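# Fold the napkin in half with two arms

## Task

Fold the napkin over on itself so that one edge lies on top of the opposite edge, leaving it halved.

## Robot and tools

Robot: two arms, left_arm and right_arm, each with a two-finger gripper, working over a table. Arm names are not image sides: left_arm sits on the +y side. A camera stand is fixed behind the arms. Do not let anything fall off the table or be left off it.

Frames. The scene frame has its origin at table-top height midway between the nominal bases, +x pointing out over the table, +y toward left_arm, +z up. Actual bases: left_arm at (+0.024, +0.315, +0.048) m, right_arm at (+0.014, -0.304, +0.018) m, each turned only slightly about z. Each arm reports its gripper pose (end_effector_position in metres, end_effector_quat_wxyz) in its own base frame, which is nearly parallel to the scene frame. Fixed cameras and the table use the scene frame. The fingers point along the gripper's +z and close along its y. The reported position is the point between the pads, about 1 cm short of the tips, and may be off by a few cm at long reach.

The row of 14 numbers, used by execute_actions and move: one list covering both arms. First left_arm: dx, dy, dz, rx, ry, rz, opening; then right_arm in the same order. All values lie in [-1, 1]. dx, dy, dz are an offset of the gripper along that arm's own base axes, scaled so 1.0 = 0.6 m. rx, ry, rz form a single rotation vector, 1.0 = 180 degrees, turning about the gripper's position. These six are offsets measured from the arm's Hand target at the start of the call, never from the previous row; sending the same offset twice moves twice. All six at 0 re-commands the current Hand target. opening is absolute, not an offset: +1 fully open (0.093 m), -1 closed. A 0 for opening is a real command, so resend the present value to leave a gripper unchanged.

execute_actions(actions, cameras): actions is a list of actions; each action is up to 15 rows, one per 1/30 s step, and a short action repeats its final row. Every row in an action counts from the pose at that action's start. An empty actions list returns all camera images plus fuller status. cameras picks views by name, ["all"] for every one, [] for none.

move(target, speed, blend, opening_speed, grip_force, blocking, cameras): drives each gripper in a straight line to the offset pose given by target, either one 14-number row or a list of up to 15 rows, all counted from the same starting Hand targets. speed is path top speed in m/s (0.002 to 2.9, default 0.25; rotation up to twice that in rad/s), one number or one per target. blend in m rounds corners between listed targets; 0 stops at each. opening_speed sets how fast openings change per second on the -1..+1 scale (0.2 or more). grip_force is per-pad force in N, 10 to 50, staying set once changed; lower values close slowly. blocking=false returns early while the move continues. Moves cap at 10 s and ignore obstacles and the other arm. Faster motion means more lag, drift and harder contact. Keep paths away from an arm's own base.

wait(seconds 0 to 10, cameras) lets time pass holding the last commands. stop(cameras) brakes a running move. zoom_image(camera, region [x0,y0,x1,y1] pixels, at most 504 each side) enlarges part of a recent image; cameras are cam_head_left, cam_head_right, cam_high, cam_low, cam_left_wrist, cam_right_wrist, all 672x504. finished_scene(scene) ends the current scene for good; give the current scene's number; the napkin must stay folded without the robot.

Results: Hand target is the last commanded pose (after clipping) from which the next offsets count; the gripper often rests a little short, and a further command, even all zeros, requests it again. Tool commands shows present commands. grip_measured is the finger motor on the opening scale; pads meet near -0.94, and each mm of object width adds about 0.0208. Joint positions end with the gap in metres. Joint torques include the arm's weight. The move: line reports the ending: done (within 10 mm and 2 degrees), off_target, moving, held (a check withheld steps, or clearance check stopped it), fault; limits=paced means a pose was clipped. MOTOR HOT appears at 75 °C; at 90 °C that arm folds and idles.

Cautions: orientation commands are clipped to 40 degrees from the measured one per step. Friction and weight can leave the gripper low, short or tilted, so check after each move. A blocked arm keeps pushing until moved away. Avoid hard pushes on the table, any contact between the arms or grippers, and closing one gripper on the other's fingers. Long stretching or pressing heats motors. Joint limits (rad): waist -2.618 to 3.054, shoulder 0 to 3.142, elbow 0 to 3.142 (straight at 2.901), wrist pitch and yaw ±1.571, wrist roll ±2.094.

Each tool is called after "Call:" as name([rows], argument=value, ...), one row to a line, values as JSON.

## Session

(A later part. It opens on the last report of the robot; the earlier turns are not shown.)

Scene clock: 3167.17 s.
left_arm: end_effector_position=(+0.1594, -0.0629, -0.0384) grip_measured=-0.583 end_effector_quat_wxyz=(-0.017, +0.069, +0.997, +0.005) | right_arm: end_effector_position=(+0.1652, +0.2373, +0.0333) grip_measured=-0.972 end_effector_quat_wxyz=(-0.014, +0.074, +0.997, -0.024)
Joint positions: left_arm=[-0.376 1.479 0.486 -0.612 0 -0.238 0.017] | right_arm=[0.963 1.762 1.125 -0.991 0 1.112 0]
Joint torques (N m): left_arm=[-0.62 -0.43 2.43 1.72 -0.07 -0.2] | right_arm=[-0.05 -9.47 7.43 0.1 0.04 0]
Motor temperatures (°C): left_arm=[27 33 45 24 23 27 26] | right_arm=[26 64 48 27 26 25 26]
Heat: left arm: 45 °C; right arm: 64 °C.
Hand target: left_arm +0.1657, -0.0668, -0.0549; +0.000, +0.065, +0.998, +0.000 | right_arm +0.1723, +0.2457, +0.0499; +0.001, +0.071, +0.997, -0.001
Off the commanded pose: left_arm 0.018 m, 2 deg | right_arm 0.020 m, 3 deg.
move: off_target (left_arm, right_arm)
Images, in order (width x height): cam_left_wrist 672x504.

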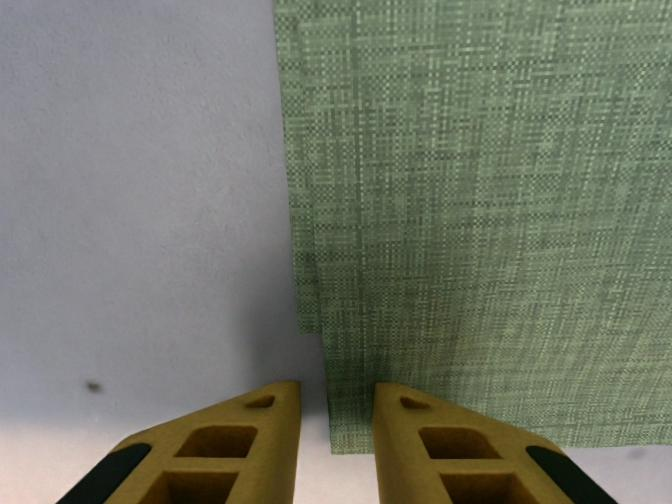

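Call:
move([
  [0,0,0,0,0,0,-1,0,0,0,0,0,0,-1],
  [0.037,0,0.173,0,0,0,-1,0.05,-0.007,0.083,0,0,0,-1],
  [0.1863,-0.0182,0.2498,0,0,0,-1,0.1687,-0.0277,0.1368,0,0,0,-1],
], speed=[0.1,0.12,0.12], blend=[0,0.02,0], opening_speed=0.8, cameras=["cam_low","cam_high","cam_left_wrist"])

Call:
zoom_image(camera="cam_low", region=[210, 235, 330, 325])

Scene clock: 3224.90 s.
left_arm: end_effector_position=(+0.2732, -0.0805, +0.0926) grip_measured=-0.984 end_effector_quat_wxyz=(+0.001, +0.062, +0.998, -0.005) | right_arm: end_effector_position=(+0.2673, +0.2252, +0.1275) grip_measured=-0.972 end_effector_quat_wxyz=(-0.005, +0.077, +0.997, -0.005)
Joint positions: left_arm=[-0.281 1.628 1.22 -1.159 0.009 -0.157 0] | right_arm=[0.7 1.881 1.661 -1.364 0 0.855 0]
Joint torques (N m): left_arm=[0.44 -5.97 9.13 0.35 -0.18 0.03] | right_arm=[-0.08 -6.98 8.46 0.25 0.04 -0.06]
Motor temperatures (°C): left_arm=[27 31 40 26 23 27 26] | right_arm=[26 65 49 27 26 25 26]
Heat: left arm: 40 °C; right arm: 65 °C.
Hand target: left_arm +0.2774, -0.0778, +0.0949; +0.000, +0.065, +0.998, +0.000 | right_arm +0.2735, +0.2290, +0.1321; +0.001, +0.071, +0.997, -0.001
Off the commanded pose: left_arm 0.006 m, 1 deg | right_arm 0.009 m, 1 deg.
move: done
Images, in order (width x height): cam_high 672x504, cam_low 672x504, cam_left_wrist 672x504.

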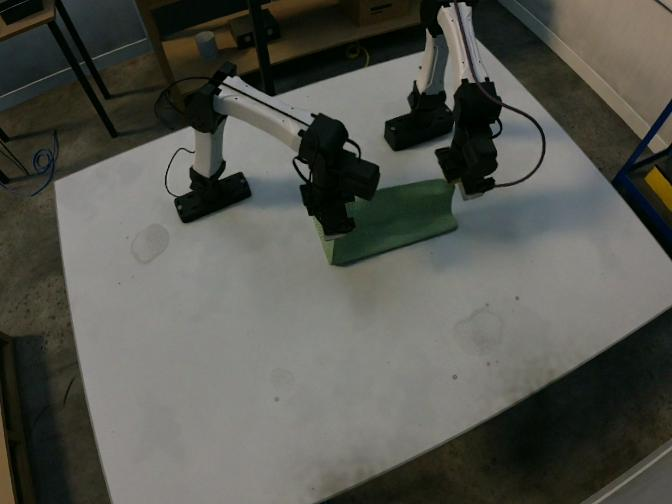

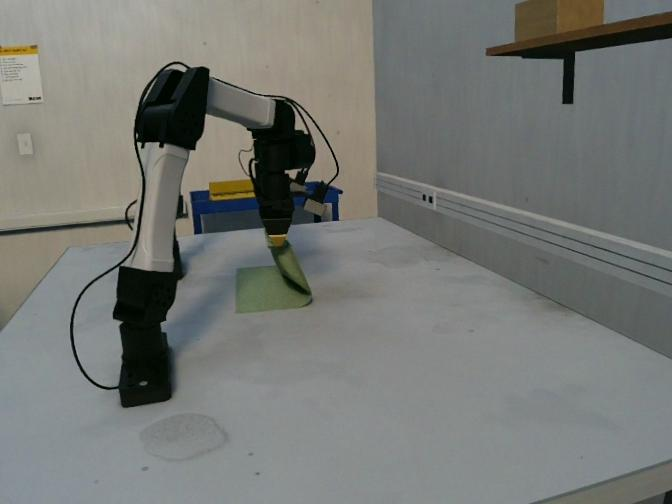

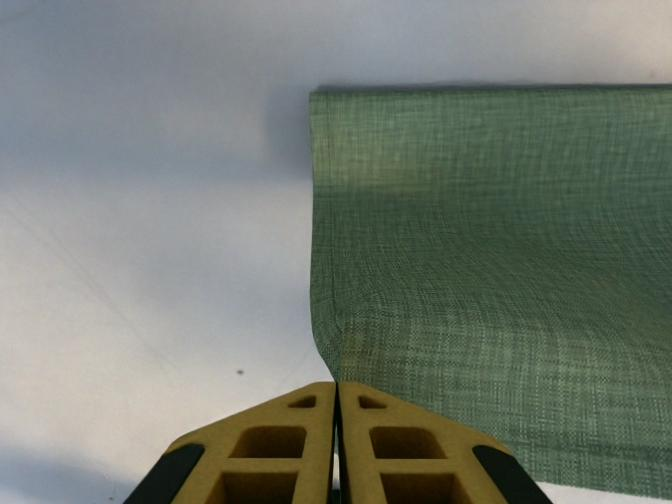

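Scaled by 4.200 from the camera's 672x504 image, which has a finer 960x720 frame.

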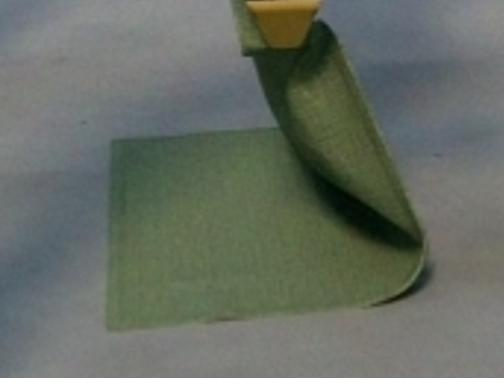

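Call:
move([
  [-0.0693,0.0083,-0.0665,0,0,0,-1,-0.071,0.0025,-0.0702,0,0,0,-1],
  [-0.1115,0.0135,-0.1398,0,0,0,-1,-0.1138,0.0087,-0.1452,0,0,0,-1],
], speed=0.08, blend=[0.015,0], cameras=["cam_low","cam_high","cam_left_wrist","cam_right_wrist"])

Call:
zoom_image(camera="cam_low", region=[215, 255, 325, 320])

Call:
zoom_image(camera="cam_high", region=[300, 150, 480, 280])

Scene clock: 3241.30 s.
left_arm: end_effector_position=(+0.2097, -0.0692, +0.0100) grip_measured=-0.984 end_effector_quat_wxyz=(-0.012, +0.068, +0.998, -0.002) | right_arm: end_effector_position=(+0.2050, +0.2325, +0.0348) grip_measured=-0.972 end_effector_quat_wxyz=(-0.013, +0.067, +0.998, -0.017)
Joint positions: left_arm=[-0.312 1.523 0.765 -0.836 0.009 -0.175 0] | right_arm=[0.848 1.822 1.207 -0.999 0 0.982 0]
Joint torques (N m): left_arm=[-0.69 -7.09 5.09 0.67 -0.18 -0.21] | right_arm=[0.38 -10.88 3.93 0.34 0.03 0.23]
Motor temperatures (°C): left_arm=[27 32 42 25 23 27 26] | right_arm=[26 61 49 27 26 25 26]
Heat: left arm: 42 °C; right arm: 61 °C.
Hand target: left_arm +0.2106, -0.0696, +0.0110; +0.000, +0.065, +0.998, +0.000 | right_arm +0.2053, +0.2342, +0.0449; +0.001, +0.071, +0.997, -0.001
Off the commanded pose: left_arm 0.001 m, 1 deg | right_arm 0.010 m, 3 deg.
move: off_target (right_arm)
Images, in order (width x height): cam_high 672x504, cam_low 672x504, cam_left_wrist 672x504, cam_right_wrist 672x504.

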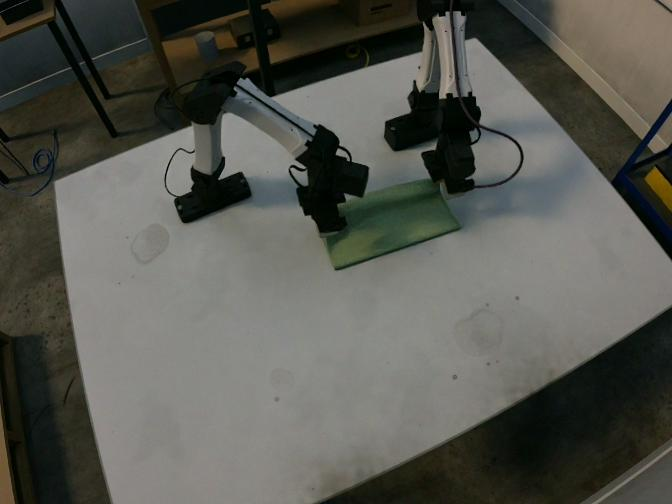

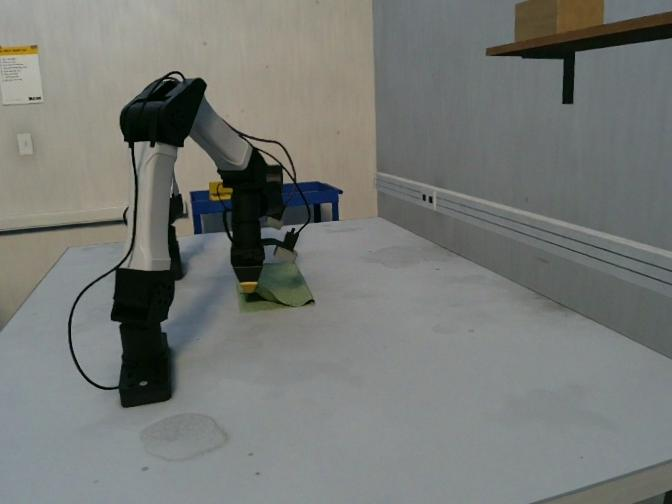

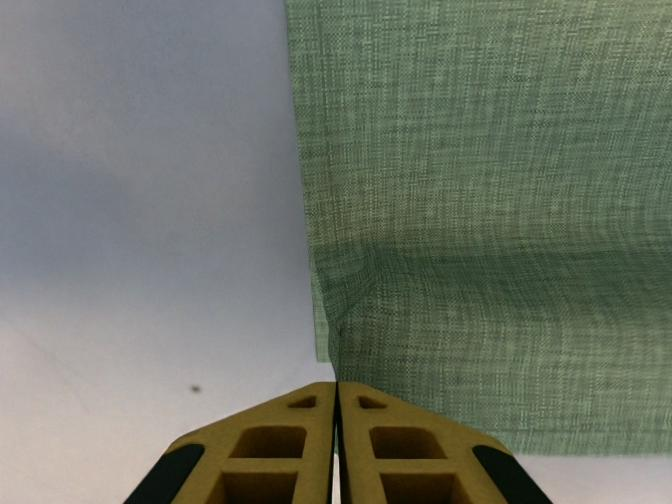

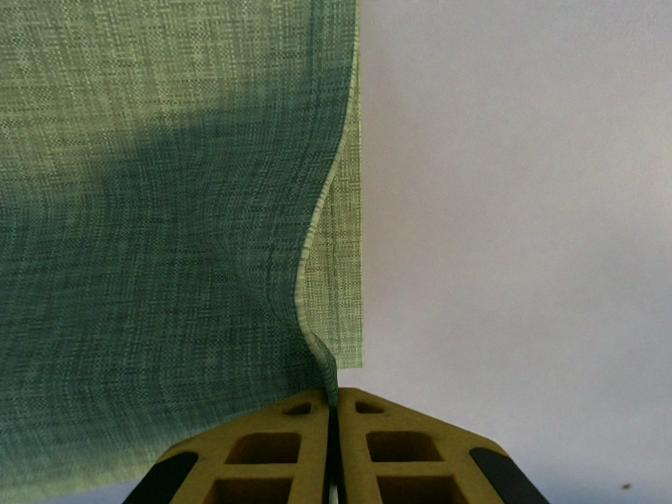

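Scaled by 4.582 from the camera's 672x504 image, which has a finer 960x720 frame.

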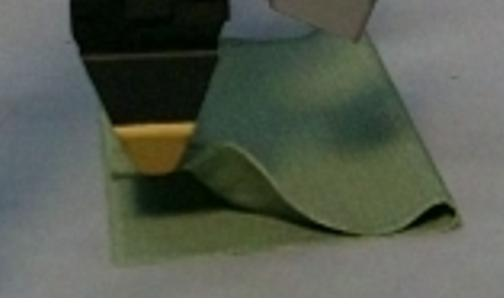

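Scaled by 2.800 from the camera's 672x504 image, which has a finer 960x720 frame.

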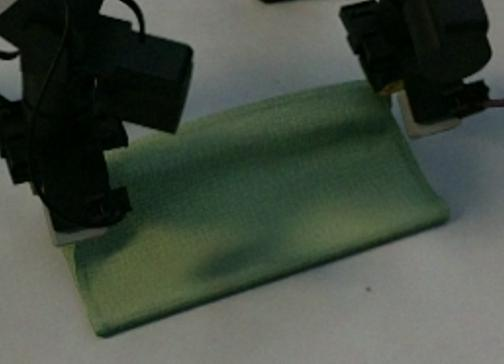

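Call:
move([
  [0.0663,-0.0078,0.0767,0,0,0,-1,0.0837,-0.0098,0.0818,0,0,0,-1],
  [0.1655,-0.0205,0.135,0,0,0,-1,0.1825,-0.0243,0.1402,0,0,0,-1],
  [0.2862,-0.0358,0.1267,0,0,0,-1,0.303,-0.0418,0.1318,0,0,0,-1],
], speed=0.12, blend=[0.02,0.02,0], cameras=["cam_low"])

Call:
zoom_image(camera="cam_low", region=[210, 220, 370, 325])

Scene clock: 3289.60 s.
left_arm: end_effector_position=(+0.3779, -0.0946, +0.0862) grip_measured=-0.984 end_effector_quat_wxyz=(+0.001, +0.062, +0.998, -0.005) | right_arm: end_effector_position=(+0.3818, +0.2070, +0.1223) grip_measured=-0.972 end_effector_quat_wxyz=(-0.004, +0.078, +0.997, -0.003)
Joint positions: left_arm=[-0.241 2.031 1.706 -1.242 0.009 -0.118 0] | right_arm=[0.497 2.266 2.22 -1.534 0 0.652 0]
Joint torques (N m): left_arm=[0.46 -9.68 9.42 0.32 -0.17 0.05] | right_arm=[0.06 -9.54 8.32 0.27 0.03 -0.06]
Motor temperatures (°C): left_arm=[27 34 41 25 23 27 26] | right_arm=[26 67 44 27 26 25 26]
Heat: left arm: 41 °C; right arm: 67 °C.
Hand target: left_arm +0.3822, -0.0911, +0.0870; +0.000, +0.065, +0.998, +0.000 | right_arm +0.3870, +0.2093, +0.1241; +0.001, +0.071, +0.997, -0.001
Off the commanded pose: left_arm 0.006 m, 1 deg | right_arm 0.006 m, 1 deg.
move: done
Images, in order (width x height): cam_low 672x504.

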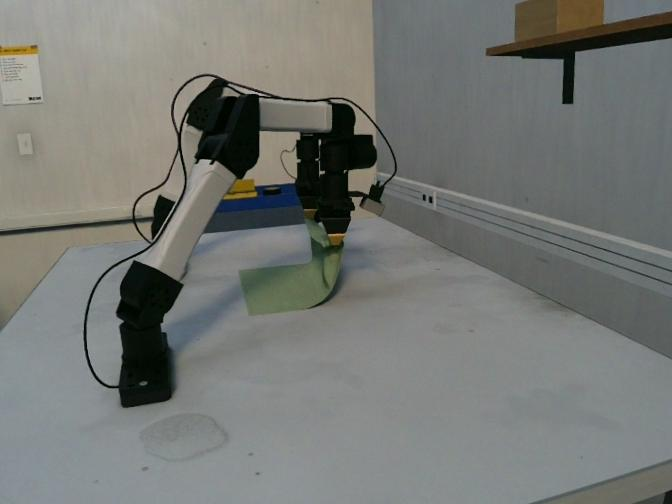

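Scaled by 3.150 from the camera's 672x504 image, which has a finer 960x720 frame.

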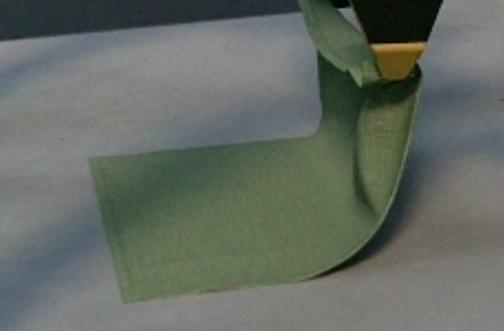

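Call:
move([
  [-0.0882,0.0112,0.0233,0,0,0,-1,-0.065,0.0092,0.0215,0,0,0,-1],
  [-0.1625,0.0207,-0.005,0,0,0,-1,-0.1392,0.0198,-0.0068,0,0,0,-1],
  [-0.2287,0.0292,-0.0683,0,0,0,-1,-0.2052,0.0295,-0.0702,0,0,0,-1],
  [-0.2733,0.0348,-0.1317,0,0,0,-1,-0.2497,0.036,-0.1368,0,0,0,-1],
], speed=0.1, blend=[0.02,0.02,0.015,0], cameras=["cam_low","cam_high","cam_left_wrist","cam_right_wrist"])

Call:
zoom_image(camera="cam_low", region=[215, 250, 335, 325])

Scene clock: 3308.03 s.
left_arm: end_effector_position=(+0.2174, -0.0699, +0.0069) grip_measured=-0.984 end_effector_quat_wxyz=(-0.012, +0.069, +0.998, -0.002) | right_arm: end_effector_position=(+0.2363, +0.2289, +0.0292) grip_measured=-0.972 end_effector_quat_wxyz=(-0.016, +0.066, +0.998, -0.018)
Joint positions: left_arm=[-0.305 1.558 0.784 -0.82 0.009 -0.167 0] | right_arm=[0.77 1.901 1.288 -1.006 0 0.902 0]
Joint torques (N m): left_arm=[-0.61 -7.31 5.01 0.65 -0.18 -0.22] | right_arm=[0.36 -12.01 3.92 0.33 0.03 0.21]
Motor temperatures (°C): left_arm=[27 39 44 24 23 27 26] | right_arm=[26 69 47 27 26 25 26]
Heat: left arm: 44 °C; right arm: 69 °C.
Hand target: left_arm +0.2182, -0.0703, +0.0080; +0.000, +0.065, +0.998, +0.000 | right_arm +0.2371, +0.2309, +0.0419; +0.001, +0.071, +0.997, -0.001
Off the commanded pose: left_arm 0.001 m, 1 deg | right_arm 0.013 m, 3 deg.
move: off_target (right_arm)
Images, in order (width x height): cam_high 672x504, cam_low 672x504, cam_left_wrist 672x504, cam_right_wrist 672x504.

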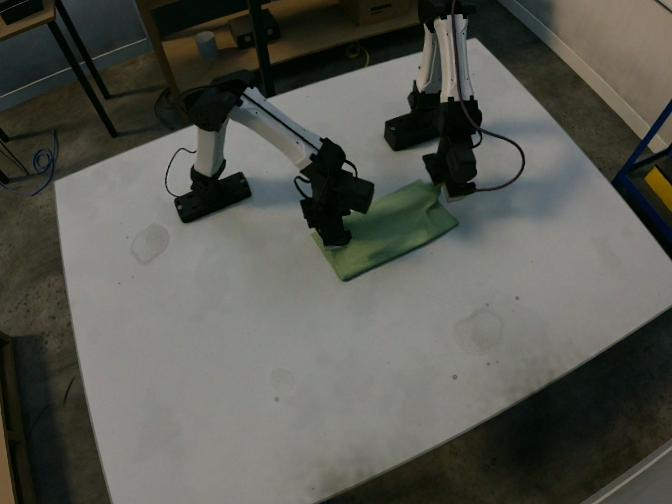

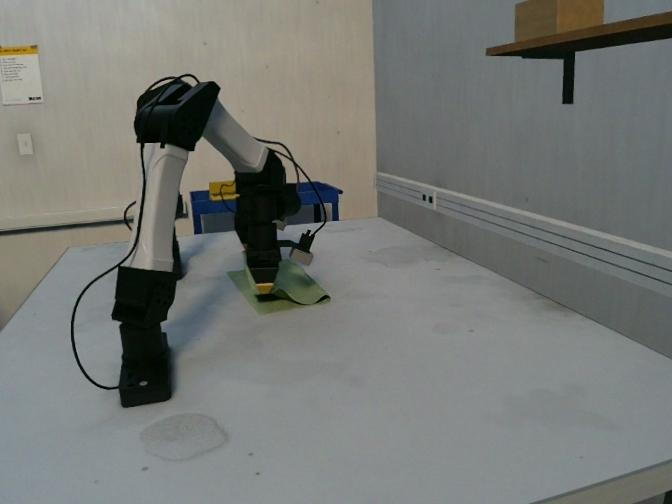

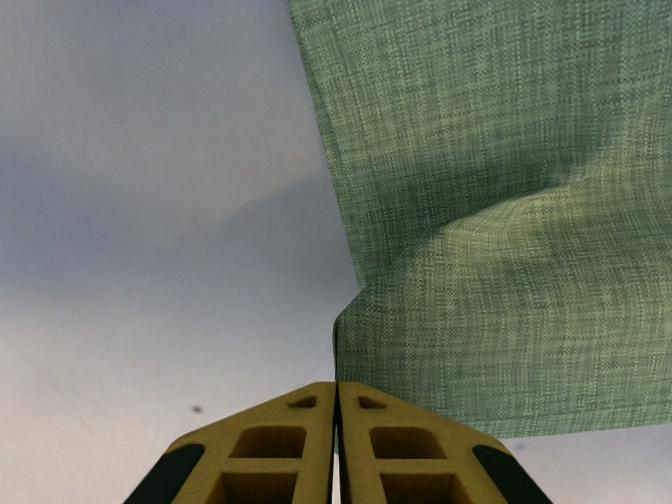

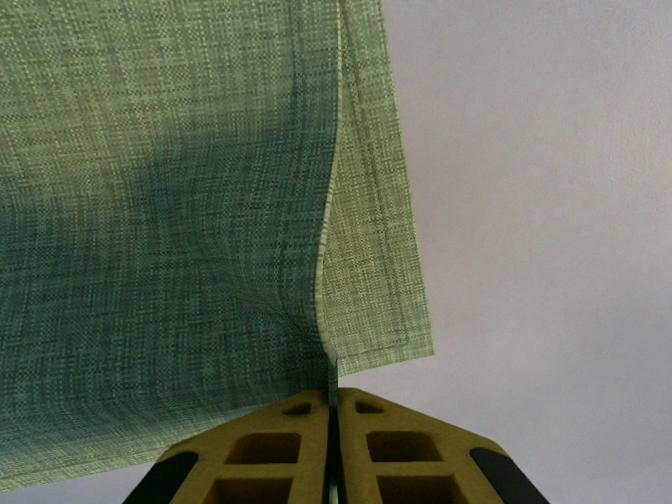

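Scaled by 4.200 from the camera's 672x504 image, which has a finer 960x720 frame.

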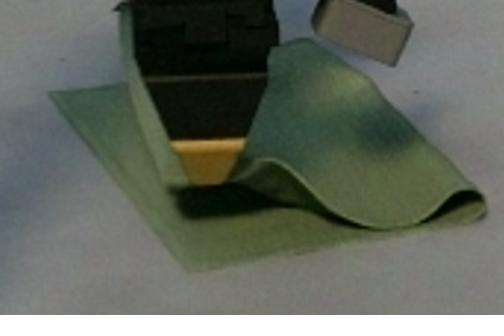

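Call:
move([
  [-0.022,-0.003,0.27,0,0,0,-1,-0.0618,0.0035,0.28,0,0,0,-1],
  [-0.097,-0.008,0.537,0,0,0,-1,-0.195,0.007,0.555,0,0,0,-1],
], speed=0.15, blend=[0.03,0], cameras=["cam_low","cam_high","cam_head_right"])

Scene clock: 3377.83 s.
left_arm: end_effector_position=(+0.1622, -0.0759, +0.3263) grip_measured=-0.984 end_effector_quat_wxyz=(+0.289, +0.068, +0.948, -0.113) | right_arm: end_effector_position=(+0.1214, +0.2366, +0.3634) grip_measured=-0.972 end_effector_quat_wxyz=(+0.120, +0.061, +0.952, +0.276)
Joint positions: left_arm=[-0.429 0.97 1.587 -1.556 0.009 -0.29 0] | right_arm=[1.097 1.35 1.969 -1.579 0 1.225 0]
Joint torques (N m): left_arm=[-0.75 0.36 7.32 1.75 -0.16 -0.2] | right_arm=[0.39 -3.4 6.65 1.61 0.07 0.12]
Motor temperatures (°C): left_arm=[27 37 39 25 23 27 27] | right_arm=[26 77 44 27 26 25 26]
Heat: left arm: 39 °C; right arm: 77 °C. Fold the right arm in close to its base, or ease its load, before you think long.
Hand target: left_arm +0.1601, -0.0751, +0.3301; +0.000, +0.065, +0.998, +0.000 | right_arm +0.1201, +0.2350, +0.3749; +0.001, +0.071, +0.997, -0.001
Off the commanded pose: left_arm 0.005 m, 36 deg | right_arm 0.012 m, 35 deg.
MOTOR HOT: joint 2 (shoulder) of the right arm reports 77 °C; the controller's stop level is 90 °C. To cool a motor, set the load down, stop pushing, or move to a pose that needs little force.
joint read past its limit (right arm) — joint 4 (wrist pitch), lower limit.
joint sent to its limit (left arm) — joint 4 (wrist pitch), lower limit. The joint targets are off in orientation, not in position.
joint sent to its limit (right arm) — joint 4 (wrist pitch), lower limit. The joint targets are off in orientation, not in position.
move: off_target (left_arm, right_arm)
Images, in order (width x height): cam_head_right 672x504, cam_high 672x504, cam_low 672x504.

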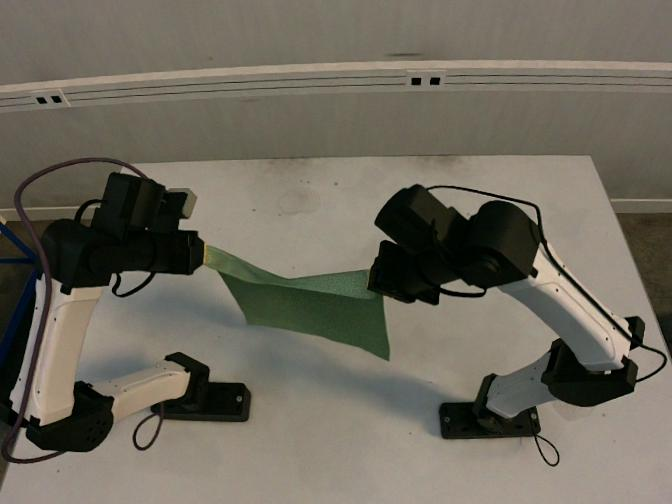

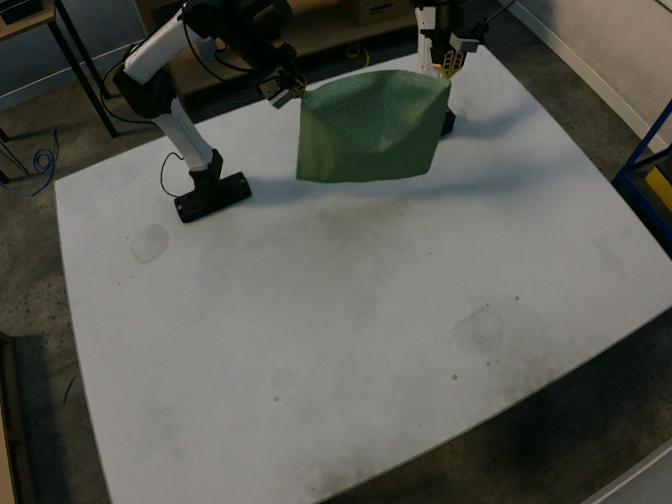

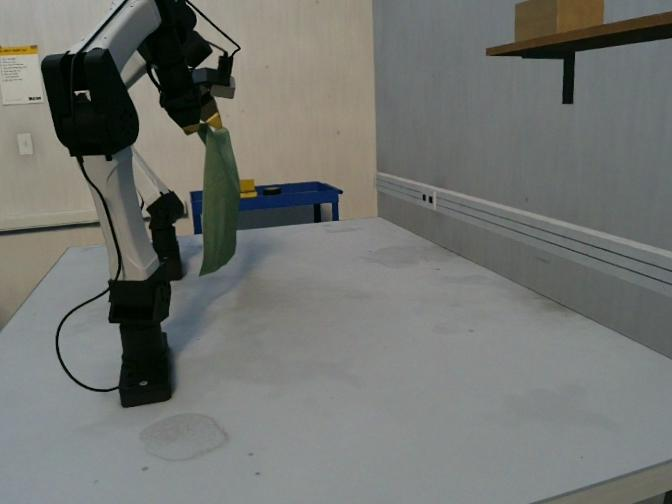

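Call:
wait(seconds=4)

Scene clock: 3393.83 s.
left_arm: end_effector_position=(+0.1622, -0.0759, +0.3263) grip_measured=-0.984 end_effector_quat_wxyz=(+0.289, +0.067, +0.948, -0.113) | right_arm: end_effector_position=(+0.1214, +0.2366, +0.3634) grip_measured=-0.972 end_effector_quat_wxyz=(+0.120, +0.062, +0.952, +0.276)
Joint positions: left_arm=[-0.429 0.97 1.587 -1.556 0.009 -0.291 0] | right_arm=[1.097 1.35 1.969 -1.579 0 1.226 0]
Joint torques (N m): left_arm=[-0.75 0.36 7.28 1.75 -0.17 -0.18] | right_arm=[0.4 -3.37 6.67 1.62 0.06 0.16]
Motor temperatures (°C): left_arm=[27 34 40 26 23 27 27] | right_arm=[26 66 44 29 26 25 26]
Heat: left arm: 40 °C; right arm: 66 °C.
Hand target: left_arm +0.1601, -0.0751, +0.3301; +0.000, +0.065, +0.998, +0.000 | right_arm +0.1201, +0.2350, +0.3749; +0.001, +0.071, +0.997, -0.001
Tool commands: left_gripper/opening=-1.0 right_gripper/opening=-1.0
Off the commanded pose: left_arm 0.005 m, 36 deg | right_arm 0.012 m, 35 deg.
MOTOR HOT: cleared for the motors of the right arm.
joint read past its limit (right arm) — joint 4 (wrist pitch), lower limit.
wait: 4.00 s; at rest from the start

Call:
move([
  [0,0,-0.0752,0,0,0,-1,0,0,-0.083,0,0,0,-1],
  [0.1505,-0.0292,-0.1002,0,0,0,-1,0.15,-0.0283,-0.1117,0,0,0,-1],
  [0.2993,-0.0582,-0.1835,0,0,0,-1,0.3,-0.0583,-0.195,0,0,0,-1],
  [0.4237,-0.0825,-0.3085,0,0,0,-1,0.4237,-0.0832,-0.32,0,0,0,-1],
  [0.507,-0.0987,-0.4418,0,0,0,-1,0.5085,-0.099,-0.4533,0,0,0,-1],
  [0.5478,-0.1067,-0.5502,0,0,0,-1,0.5508,-0.1062,-0.5617,0,0,0,-1],
], speed=0.14, blend=[0.01,0.03,0.03,0.03,0.03,0], cameras=["cam_low","cam_high","cam_head_right"])

Call:
zoom_image(camera="cam_low", region=[190, 230, 410, 330])

Scene clock: 3419.57 s.
left_arm: end_effector_position=(+0.4794, -0.1423, +0.0024) grip_measured=-0.984 end_effector_quat_wxyz=(-0.012, +0.062, +0.998, -0.002) | right_arm: end_effector_position=(+0.4483, +0.1735, +0.0440) grip_measured=-0.972 end_effector_quat_wxyz=(+0.001, +0.075, +0.997, +0.001)
Joint positions: left_arm=[-0.286 2.657 2.45 -1.387 0.009 -0.161 0] | right_arm=[0.369 2.478 2.279 -1.369 -0.001 0.52 0]
Joint torques (N m): left_arm=[0.5 -13.91 9.28 0.61 -0.17 0.06] | right_arm=[-0.36 -11.54 5.08 0.48 0.02 -0.04]
Motor temperatures (°C): left_arm=[27 34 41 27 23 27 27] | right_arm=[26 58 45 30 26 25 26]
Heat: left arm: 41 °C; right arm: 58 °C.
Hand target: left_arm +0.4888, -0.1392, +0.0001; +0.000, +0.065, +0.998, +0.000 | right_arm +0.4507, +0.1713, +0.0379; +0.001, +0.071, +0.997, -0.001
Off the commanded pose: left_arm 0.010 m, 1 deg | right_arm 0.007 m, 1 deg.
move: done
Images, in order (width x height): cam_head_right 672x504, cam_high 672x504, cam_low 672x504.

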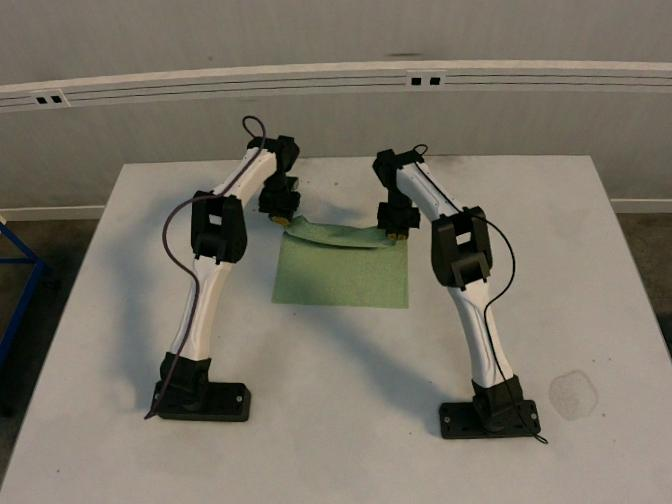

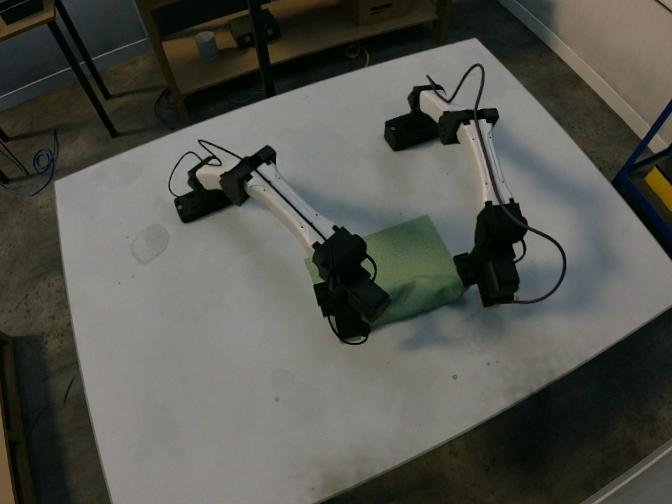

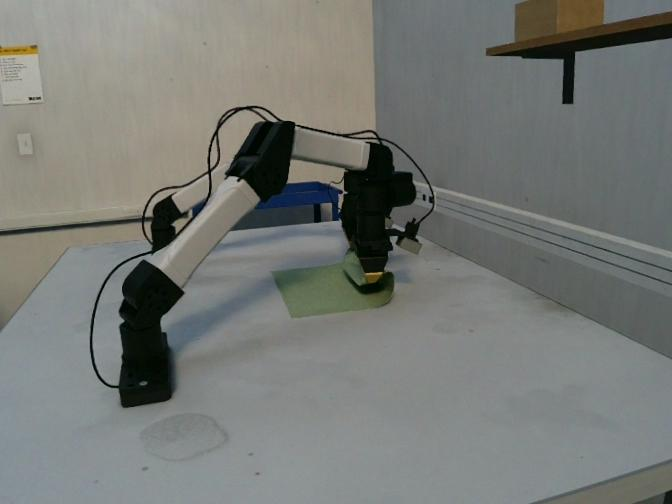

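Scaled by 2.291 from the camera's 672x504 image, which has a finer 960x720 frame.

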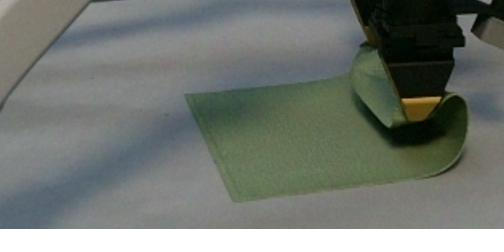

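Call:
move([
  [-0.039,-0.0083,0.1032,0,0,0,-1,-0.0083,-0.0108,0.0985,0,0,0,-1],
  [-0.1172,-0.0043,0.1282,0,0,0,-1,-0.0498,-0.0078,0.1235,0,0,0,-1],
  [-0.1953,0,0.1032,0,0,0,-1,-0.1247,-0.0025,0.0985,0,0,0,-1],
  [-0.2637,0.0033,0.0448,0,0,0,-1,-0.1912,0.0022,0.0402,0,0,0,-1],
], speed=0.12, blend=[0.02,0.02,0.02,0], cameras=["cam_low","cam_high","cam_left_wrist","cam_right_wrist"])

Call:
zoom_image(camera="cam_low", region=[240, 240, 400, 330])

Scene clock: 3465.07 s.
left_arm: end_effector_position=(+0.3293, -0.1360, +0.0205) grip_measured=-0.984 end_effector_quat_wxyz=(-0.017, +0.069, +0.997, +0.001) | right_arm: end_effector_position=(+0.3347, +0.1708, +0.0466) grip_measured=-0.972 end_effector_quat_wxyz=(-0.022, +0.066, +0.997, -0.013)
Joint positions: left_arm=[-0.387 1.996 1.386 -0.993 0.009 -0.249 0] | right_arm=[0.472 2.054 1.579 -1.146 -0.001 0.605 0]
Joint torques (N m): left_arm=[-0.57 -12.86 5.27 0.61 -0.17 -0.22] | right_arm=[0.4 -13.63 4.1 0.4 0.03 0.2]
Motor temperatures (°C): left_arm=[27 48 42 25 23 27 27] | right_arm=[26 72 43 28 26 25 26]
Heat: left arm: 48 °C; right arm: 72 °C.
Hand target: left_arm +0.3306, -0.1373, +0.0270; +0.000, +0.065, +0.998, +0.000 | right_arm +0.3359, +0.1726, +0.0620; +0.001, +0.071, +0.997, -0.001
Off the commanded pose: left_arm 0.007 m, 2 deg | right_arm 0.016 m, 3 deg.
move: off_target (right_arm)
Images, in order (width x height): cam_high 672x504, cam_low 672x504, cam_left_wrist 672x504, cam_right_wrist 672x504.

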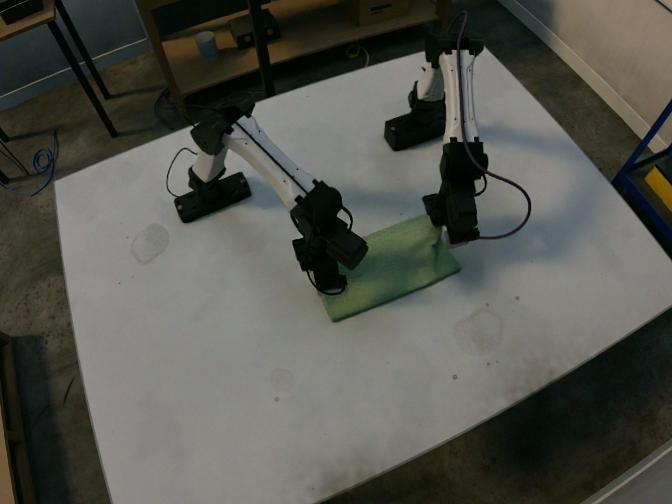

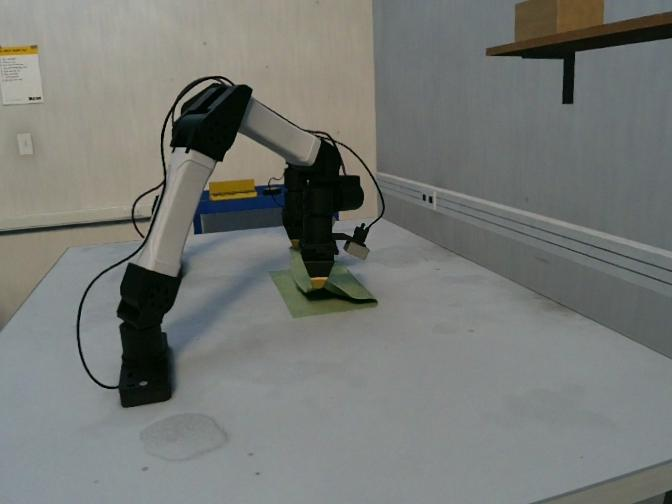

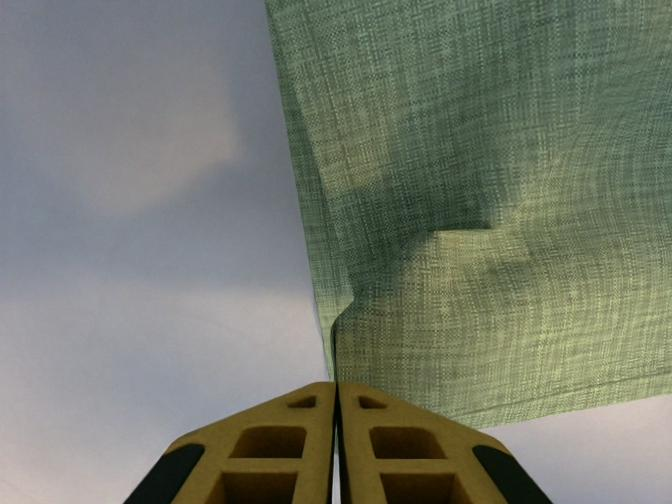

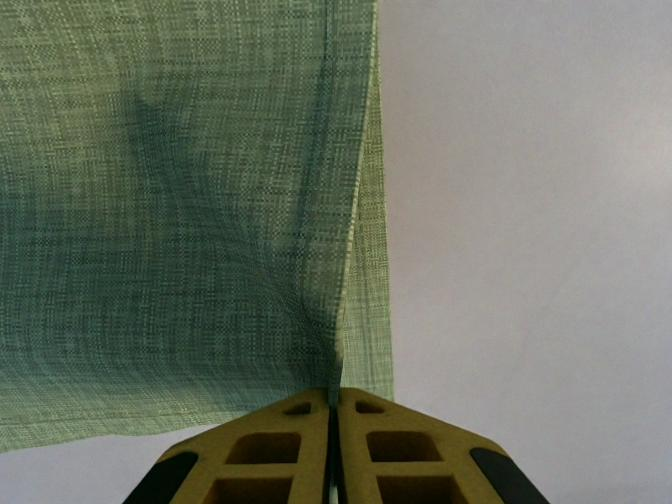

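Scaled by 3.150 from the camera's 672x504 image, which has a finer 960x720 frame.

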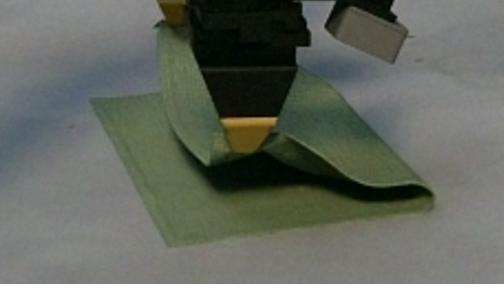

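Call:
move([
  [-0.041,0.0088,-0.0383,0,0,0,-1,-0.0208,-0.0227,-0.0283,0,0,0,-1],
  [-0.0693,0.0088,-0.0733,0,0,0,-1,-0.0442,-0.0227,-0.0633,0,0,0,-1],
], speed=0.08, blend=[0.01,0], cameras=["cam_low","cam_high","cam_left_wrist","cam_right_wrist"])

Call:
zoom_image(camera="cam_low", region=[250, 240, 390, 330])

Call:
zoom_image(camera="cam_high", region=[300, 190, 480, 330])

Scene clock: 3499.77 s.
left_arm: end_effector_position=(+0.2873, -0.1312, -0.0228) grip_measured=-0.984 end_effector_quat_wxyz=(-0.016, +0.070, +0.997, +0.001) | right_arm: end_effector_position=(+0.3079, +0.1561, +0.0096) grip_measured=-0.972 end_effector_quat_wxyz=(-0.021, +0.068, +0.997, -0.012)
Joint positions: left_arm=[-0.424 1.934 1.102 -0.769 0.009 -0.283 0] | right_arm=[0.469 1.986 1.324 -0.956 -0.001 0.605 0]
Joint torques (N m): left_arm=[-0.46 -11.7 4.72 0.59 -0.18 -0.2] | right_arm=[0.61 -12.81 3.85 0.34 0.02 0.21]
Motor temperatures (°C): left_arm=[27 53 41 25 23 27 27] | right_arm=[26 84 42 28 26 25 26]
Heat: left arm: 53 °C; right arm: 84 °C. Fold the right arm in close to its base, or ease its load, before you think long.
Hand target: left_arm +0.2890, -0.1320, -0.0169; +0.000, +0.065, +0.998, +0.000 | right_arm +0.3094, +0.1590, +0.0241; +0.001, +0.071, +0.997, -0.001
Off the commanded pose: left_arm 0.006 m, 2 deg | right_arm 0.015 m, 3 deg.
MOTOR HOT: joint 2 (shoulder) of the right arm reports 84 °C; the controller's stop level is 90 °C. To cool a motor, set the load down, stop pushing, or move to a pose that needs little force.
move: off_target (right_arm)
Images, in order (width x height): cam_high 672x504, cam_low 672x504, cam_left_wrist 672x504, cam_right_wrist 672x504.

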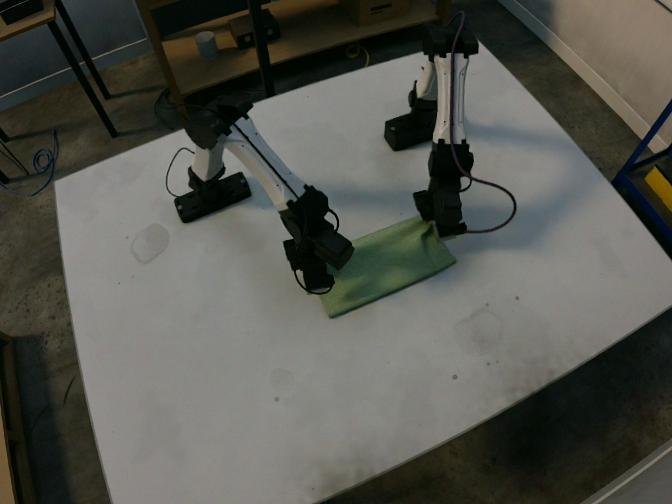

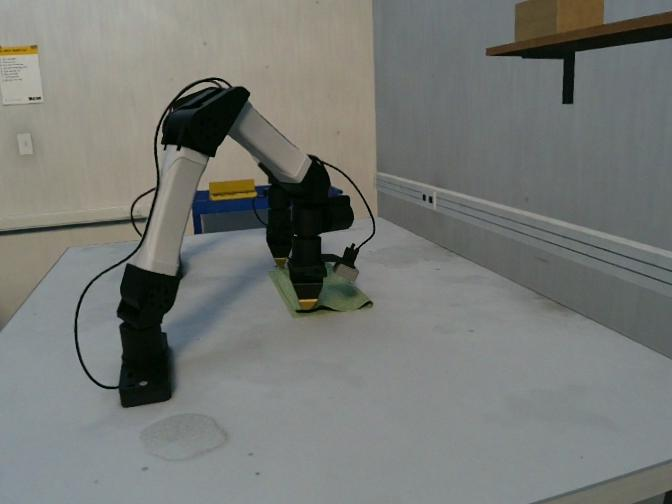

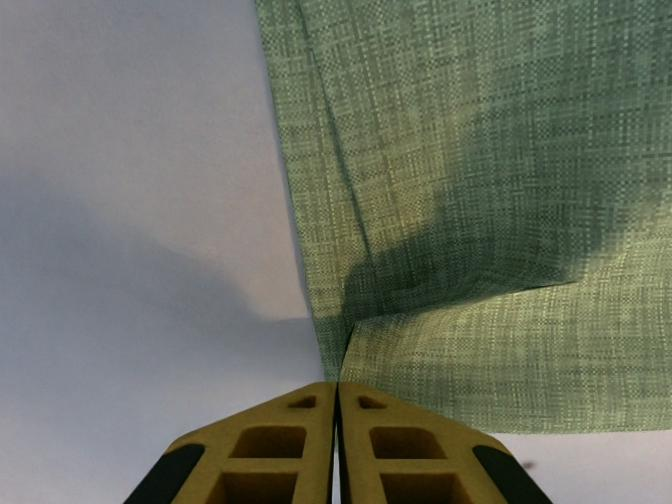

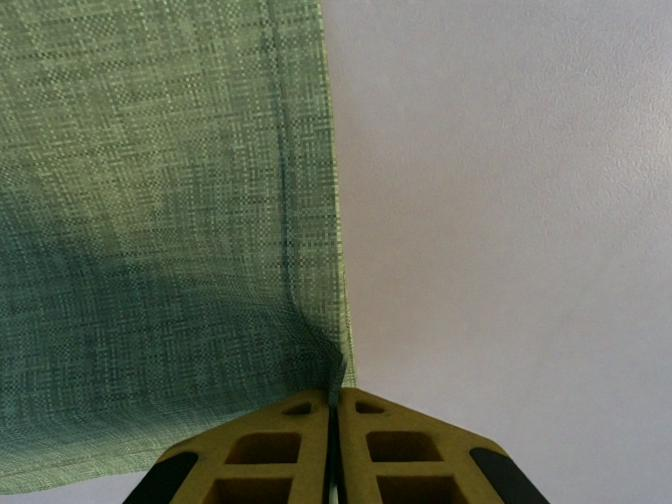

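Scaled by 3.600 from the camera's 672x504 image, which has a finer 960x720 frame.

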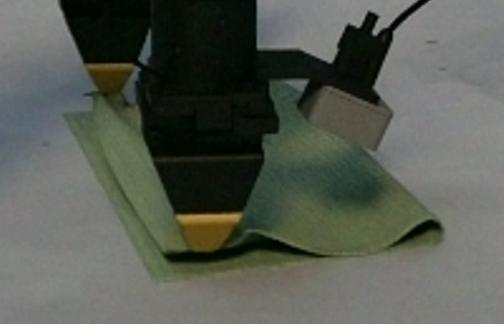

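Scaled by 2.800 from the camera's 672x504 image, which has a finer 960x720 frame.

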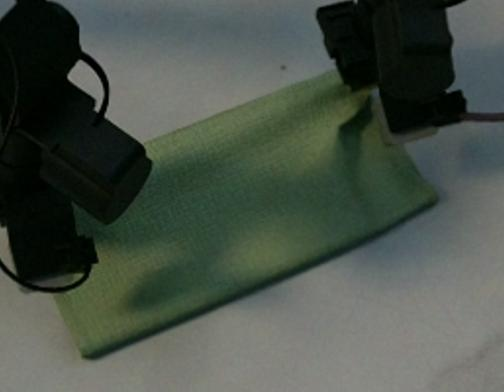

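Call:
move([
  [0,0,0,0,0,0,-1,-0.005,0,-0.018,0,0,0,-1],
  [0,0,0,0,0,0,-1,-0.005,0,-0.015,0,0,0,-0.6],
  [0,0,0,0,0,0,-1,0,0,0.1,0,0,0,-0.6],
  [0,0,0,0,0,0,-1,-0.15,-0.083,0.2,0,0,0,-0.6],
], speed=[0.1,0.1,0.12,0.25], blend=[0,0,0.02,0], opening_speed=1.0, cameras=["cam_low","cam_high","cam_left_wrist","cam_head_right"])

Call:
zoom_image(camera="cam_low", region=[250, 240, 390, 330])

Scene clock: 3513.07 s.
left_arm: end_effector_position=(+0.2875, -0.1313, -0.0229) grip_measured=-0.984 end_effector_quat_wxyz=(-0.015, +0.070, +0.997, +0.001) | right_arm: end_effector_position=(+0.2235, +0.1136, +0.1437) grip_measured=-0.602 end_effector_quat_wxyz=(+0.002, +0.070, +0.998, +0.001)
Joint positions: left_arm=[-0.424 1.934 1.102 -0.767 0.009 -0.284 0] | right_arm=[0.47 1.486 1.284 -1.365 -0.001 0.609 0.016]
Joint torques (N m): left_arm=[-0.46 -11.69 4.75 0.58 -0.18 -0.2] | right_arm=[-0.43 -6.28 4.25 0.27 0.04 0.05]
Motor temperatures (°C): left_arm=[27 53 41 25 23 27 27] | right_arm=[26 83 42 28 26 25 26]
Heat: left arm: 53 °C; right arm: 83 °C. Fold the right arm in close to its base, or ease its load, before you think long.
Hand target: left_arm +0.2891, -0.1320, -0.0169; +0.000, +0.065, +0.998, +0.000 | right_arm +0.2194, +0.1092, +0.1440; +0.001, +0.071, +0.997, -0.001
Off the commanded pose: left_arm 0.006 m, 2 deg | right_arm 0.006 m, 0 deg.
MOTOR HOT: still on. Joint 2 (shoulder) of the right arm reports 83 °C.
move: done; target 2's new opening was sent with right_arm's hand 0.014 m and 2 deg from that target
Images, in order (width x height): cam_head_right 672x504, cam_high 672x504, cam_low 672x504, cam_left_wrist 672x504.

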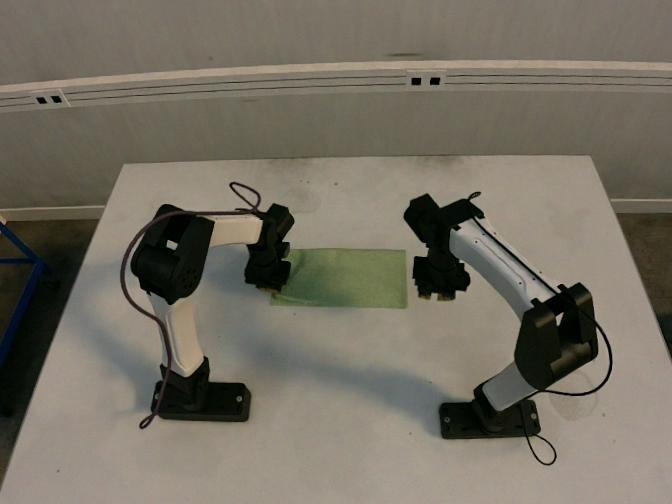

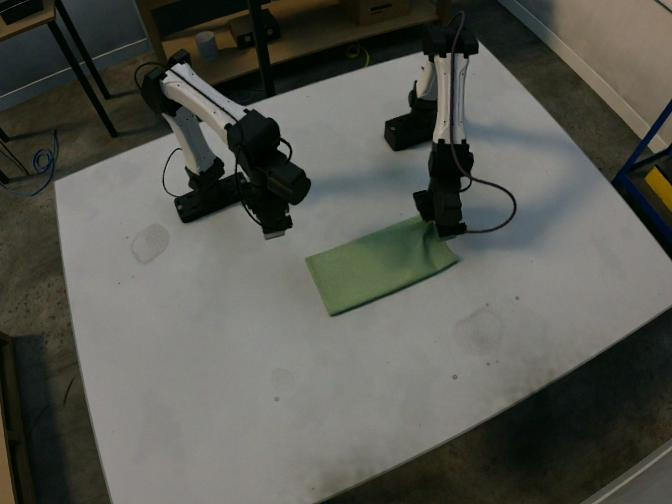

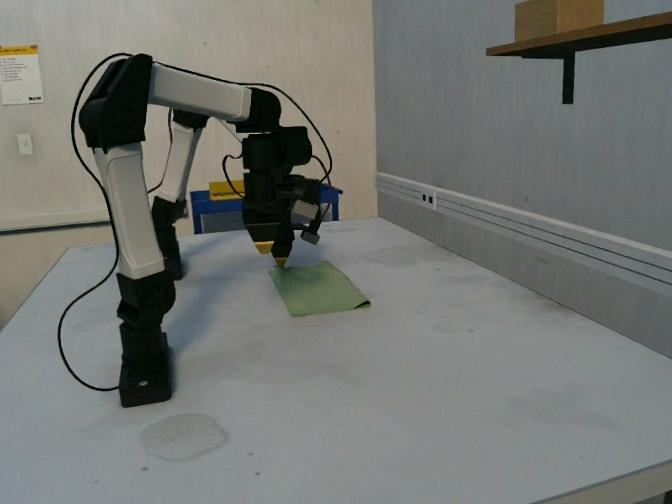

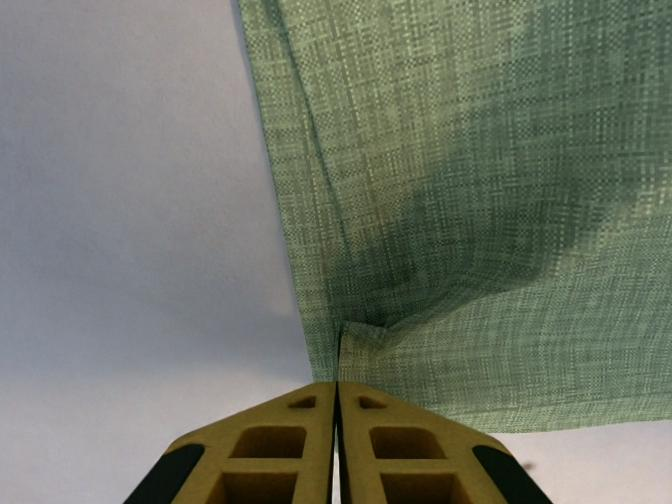

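Scaled by 3.600 from the camera's 672x504 image, which has a finer 960x720 frame.

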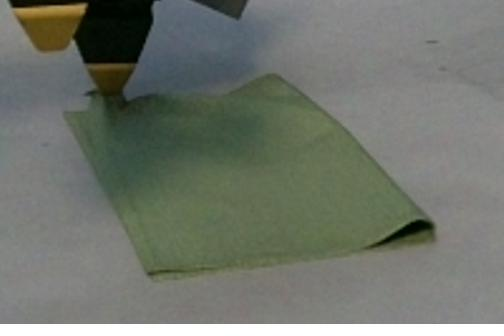

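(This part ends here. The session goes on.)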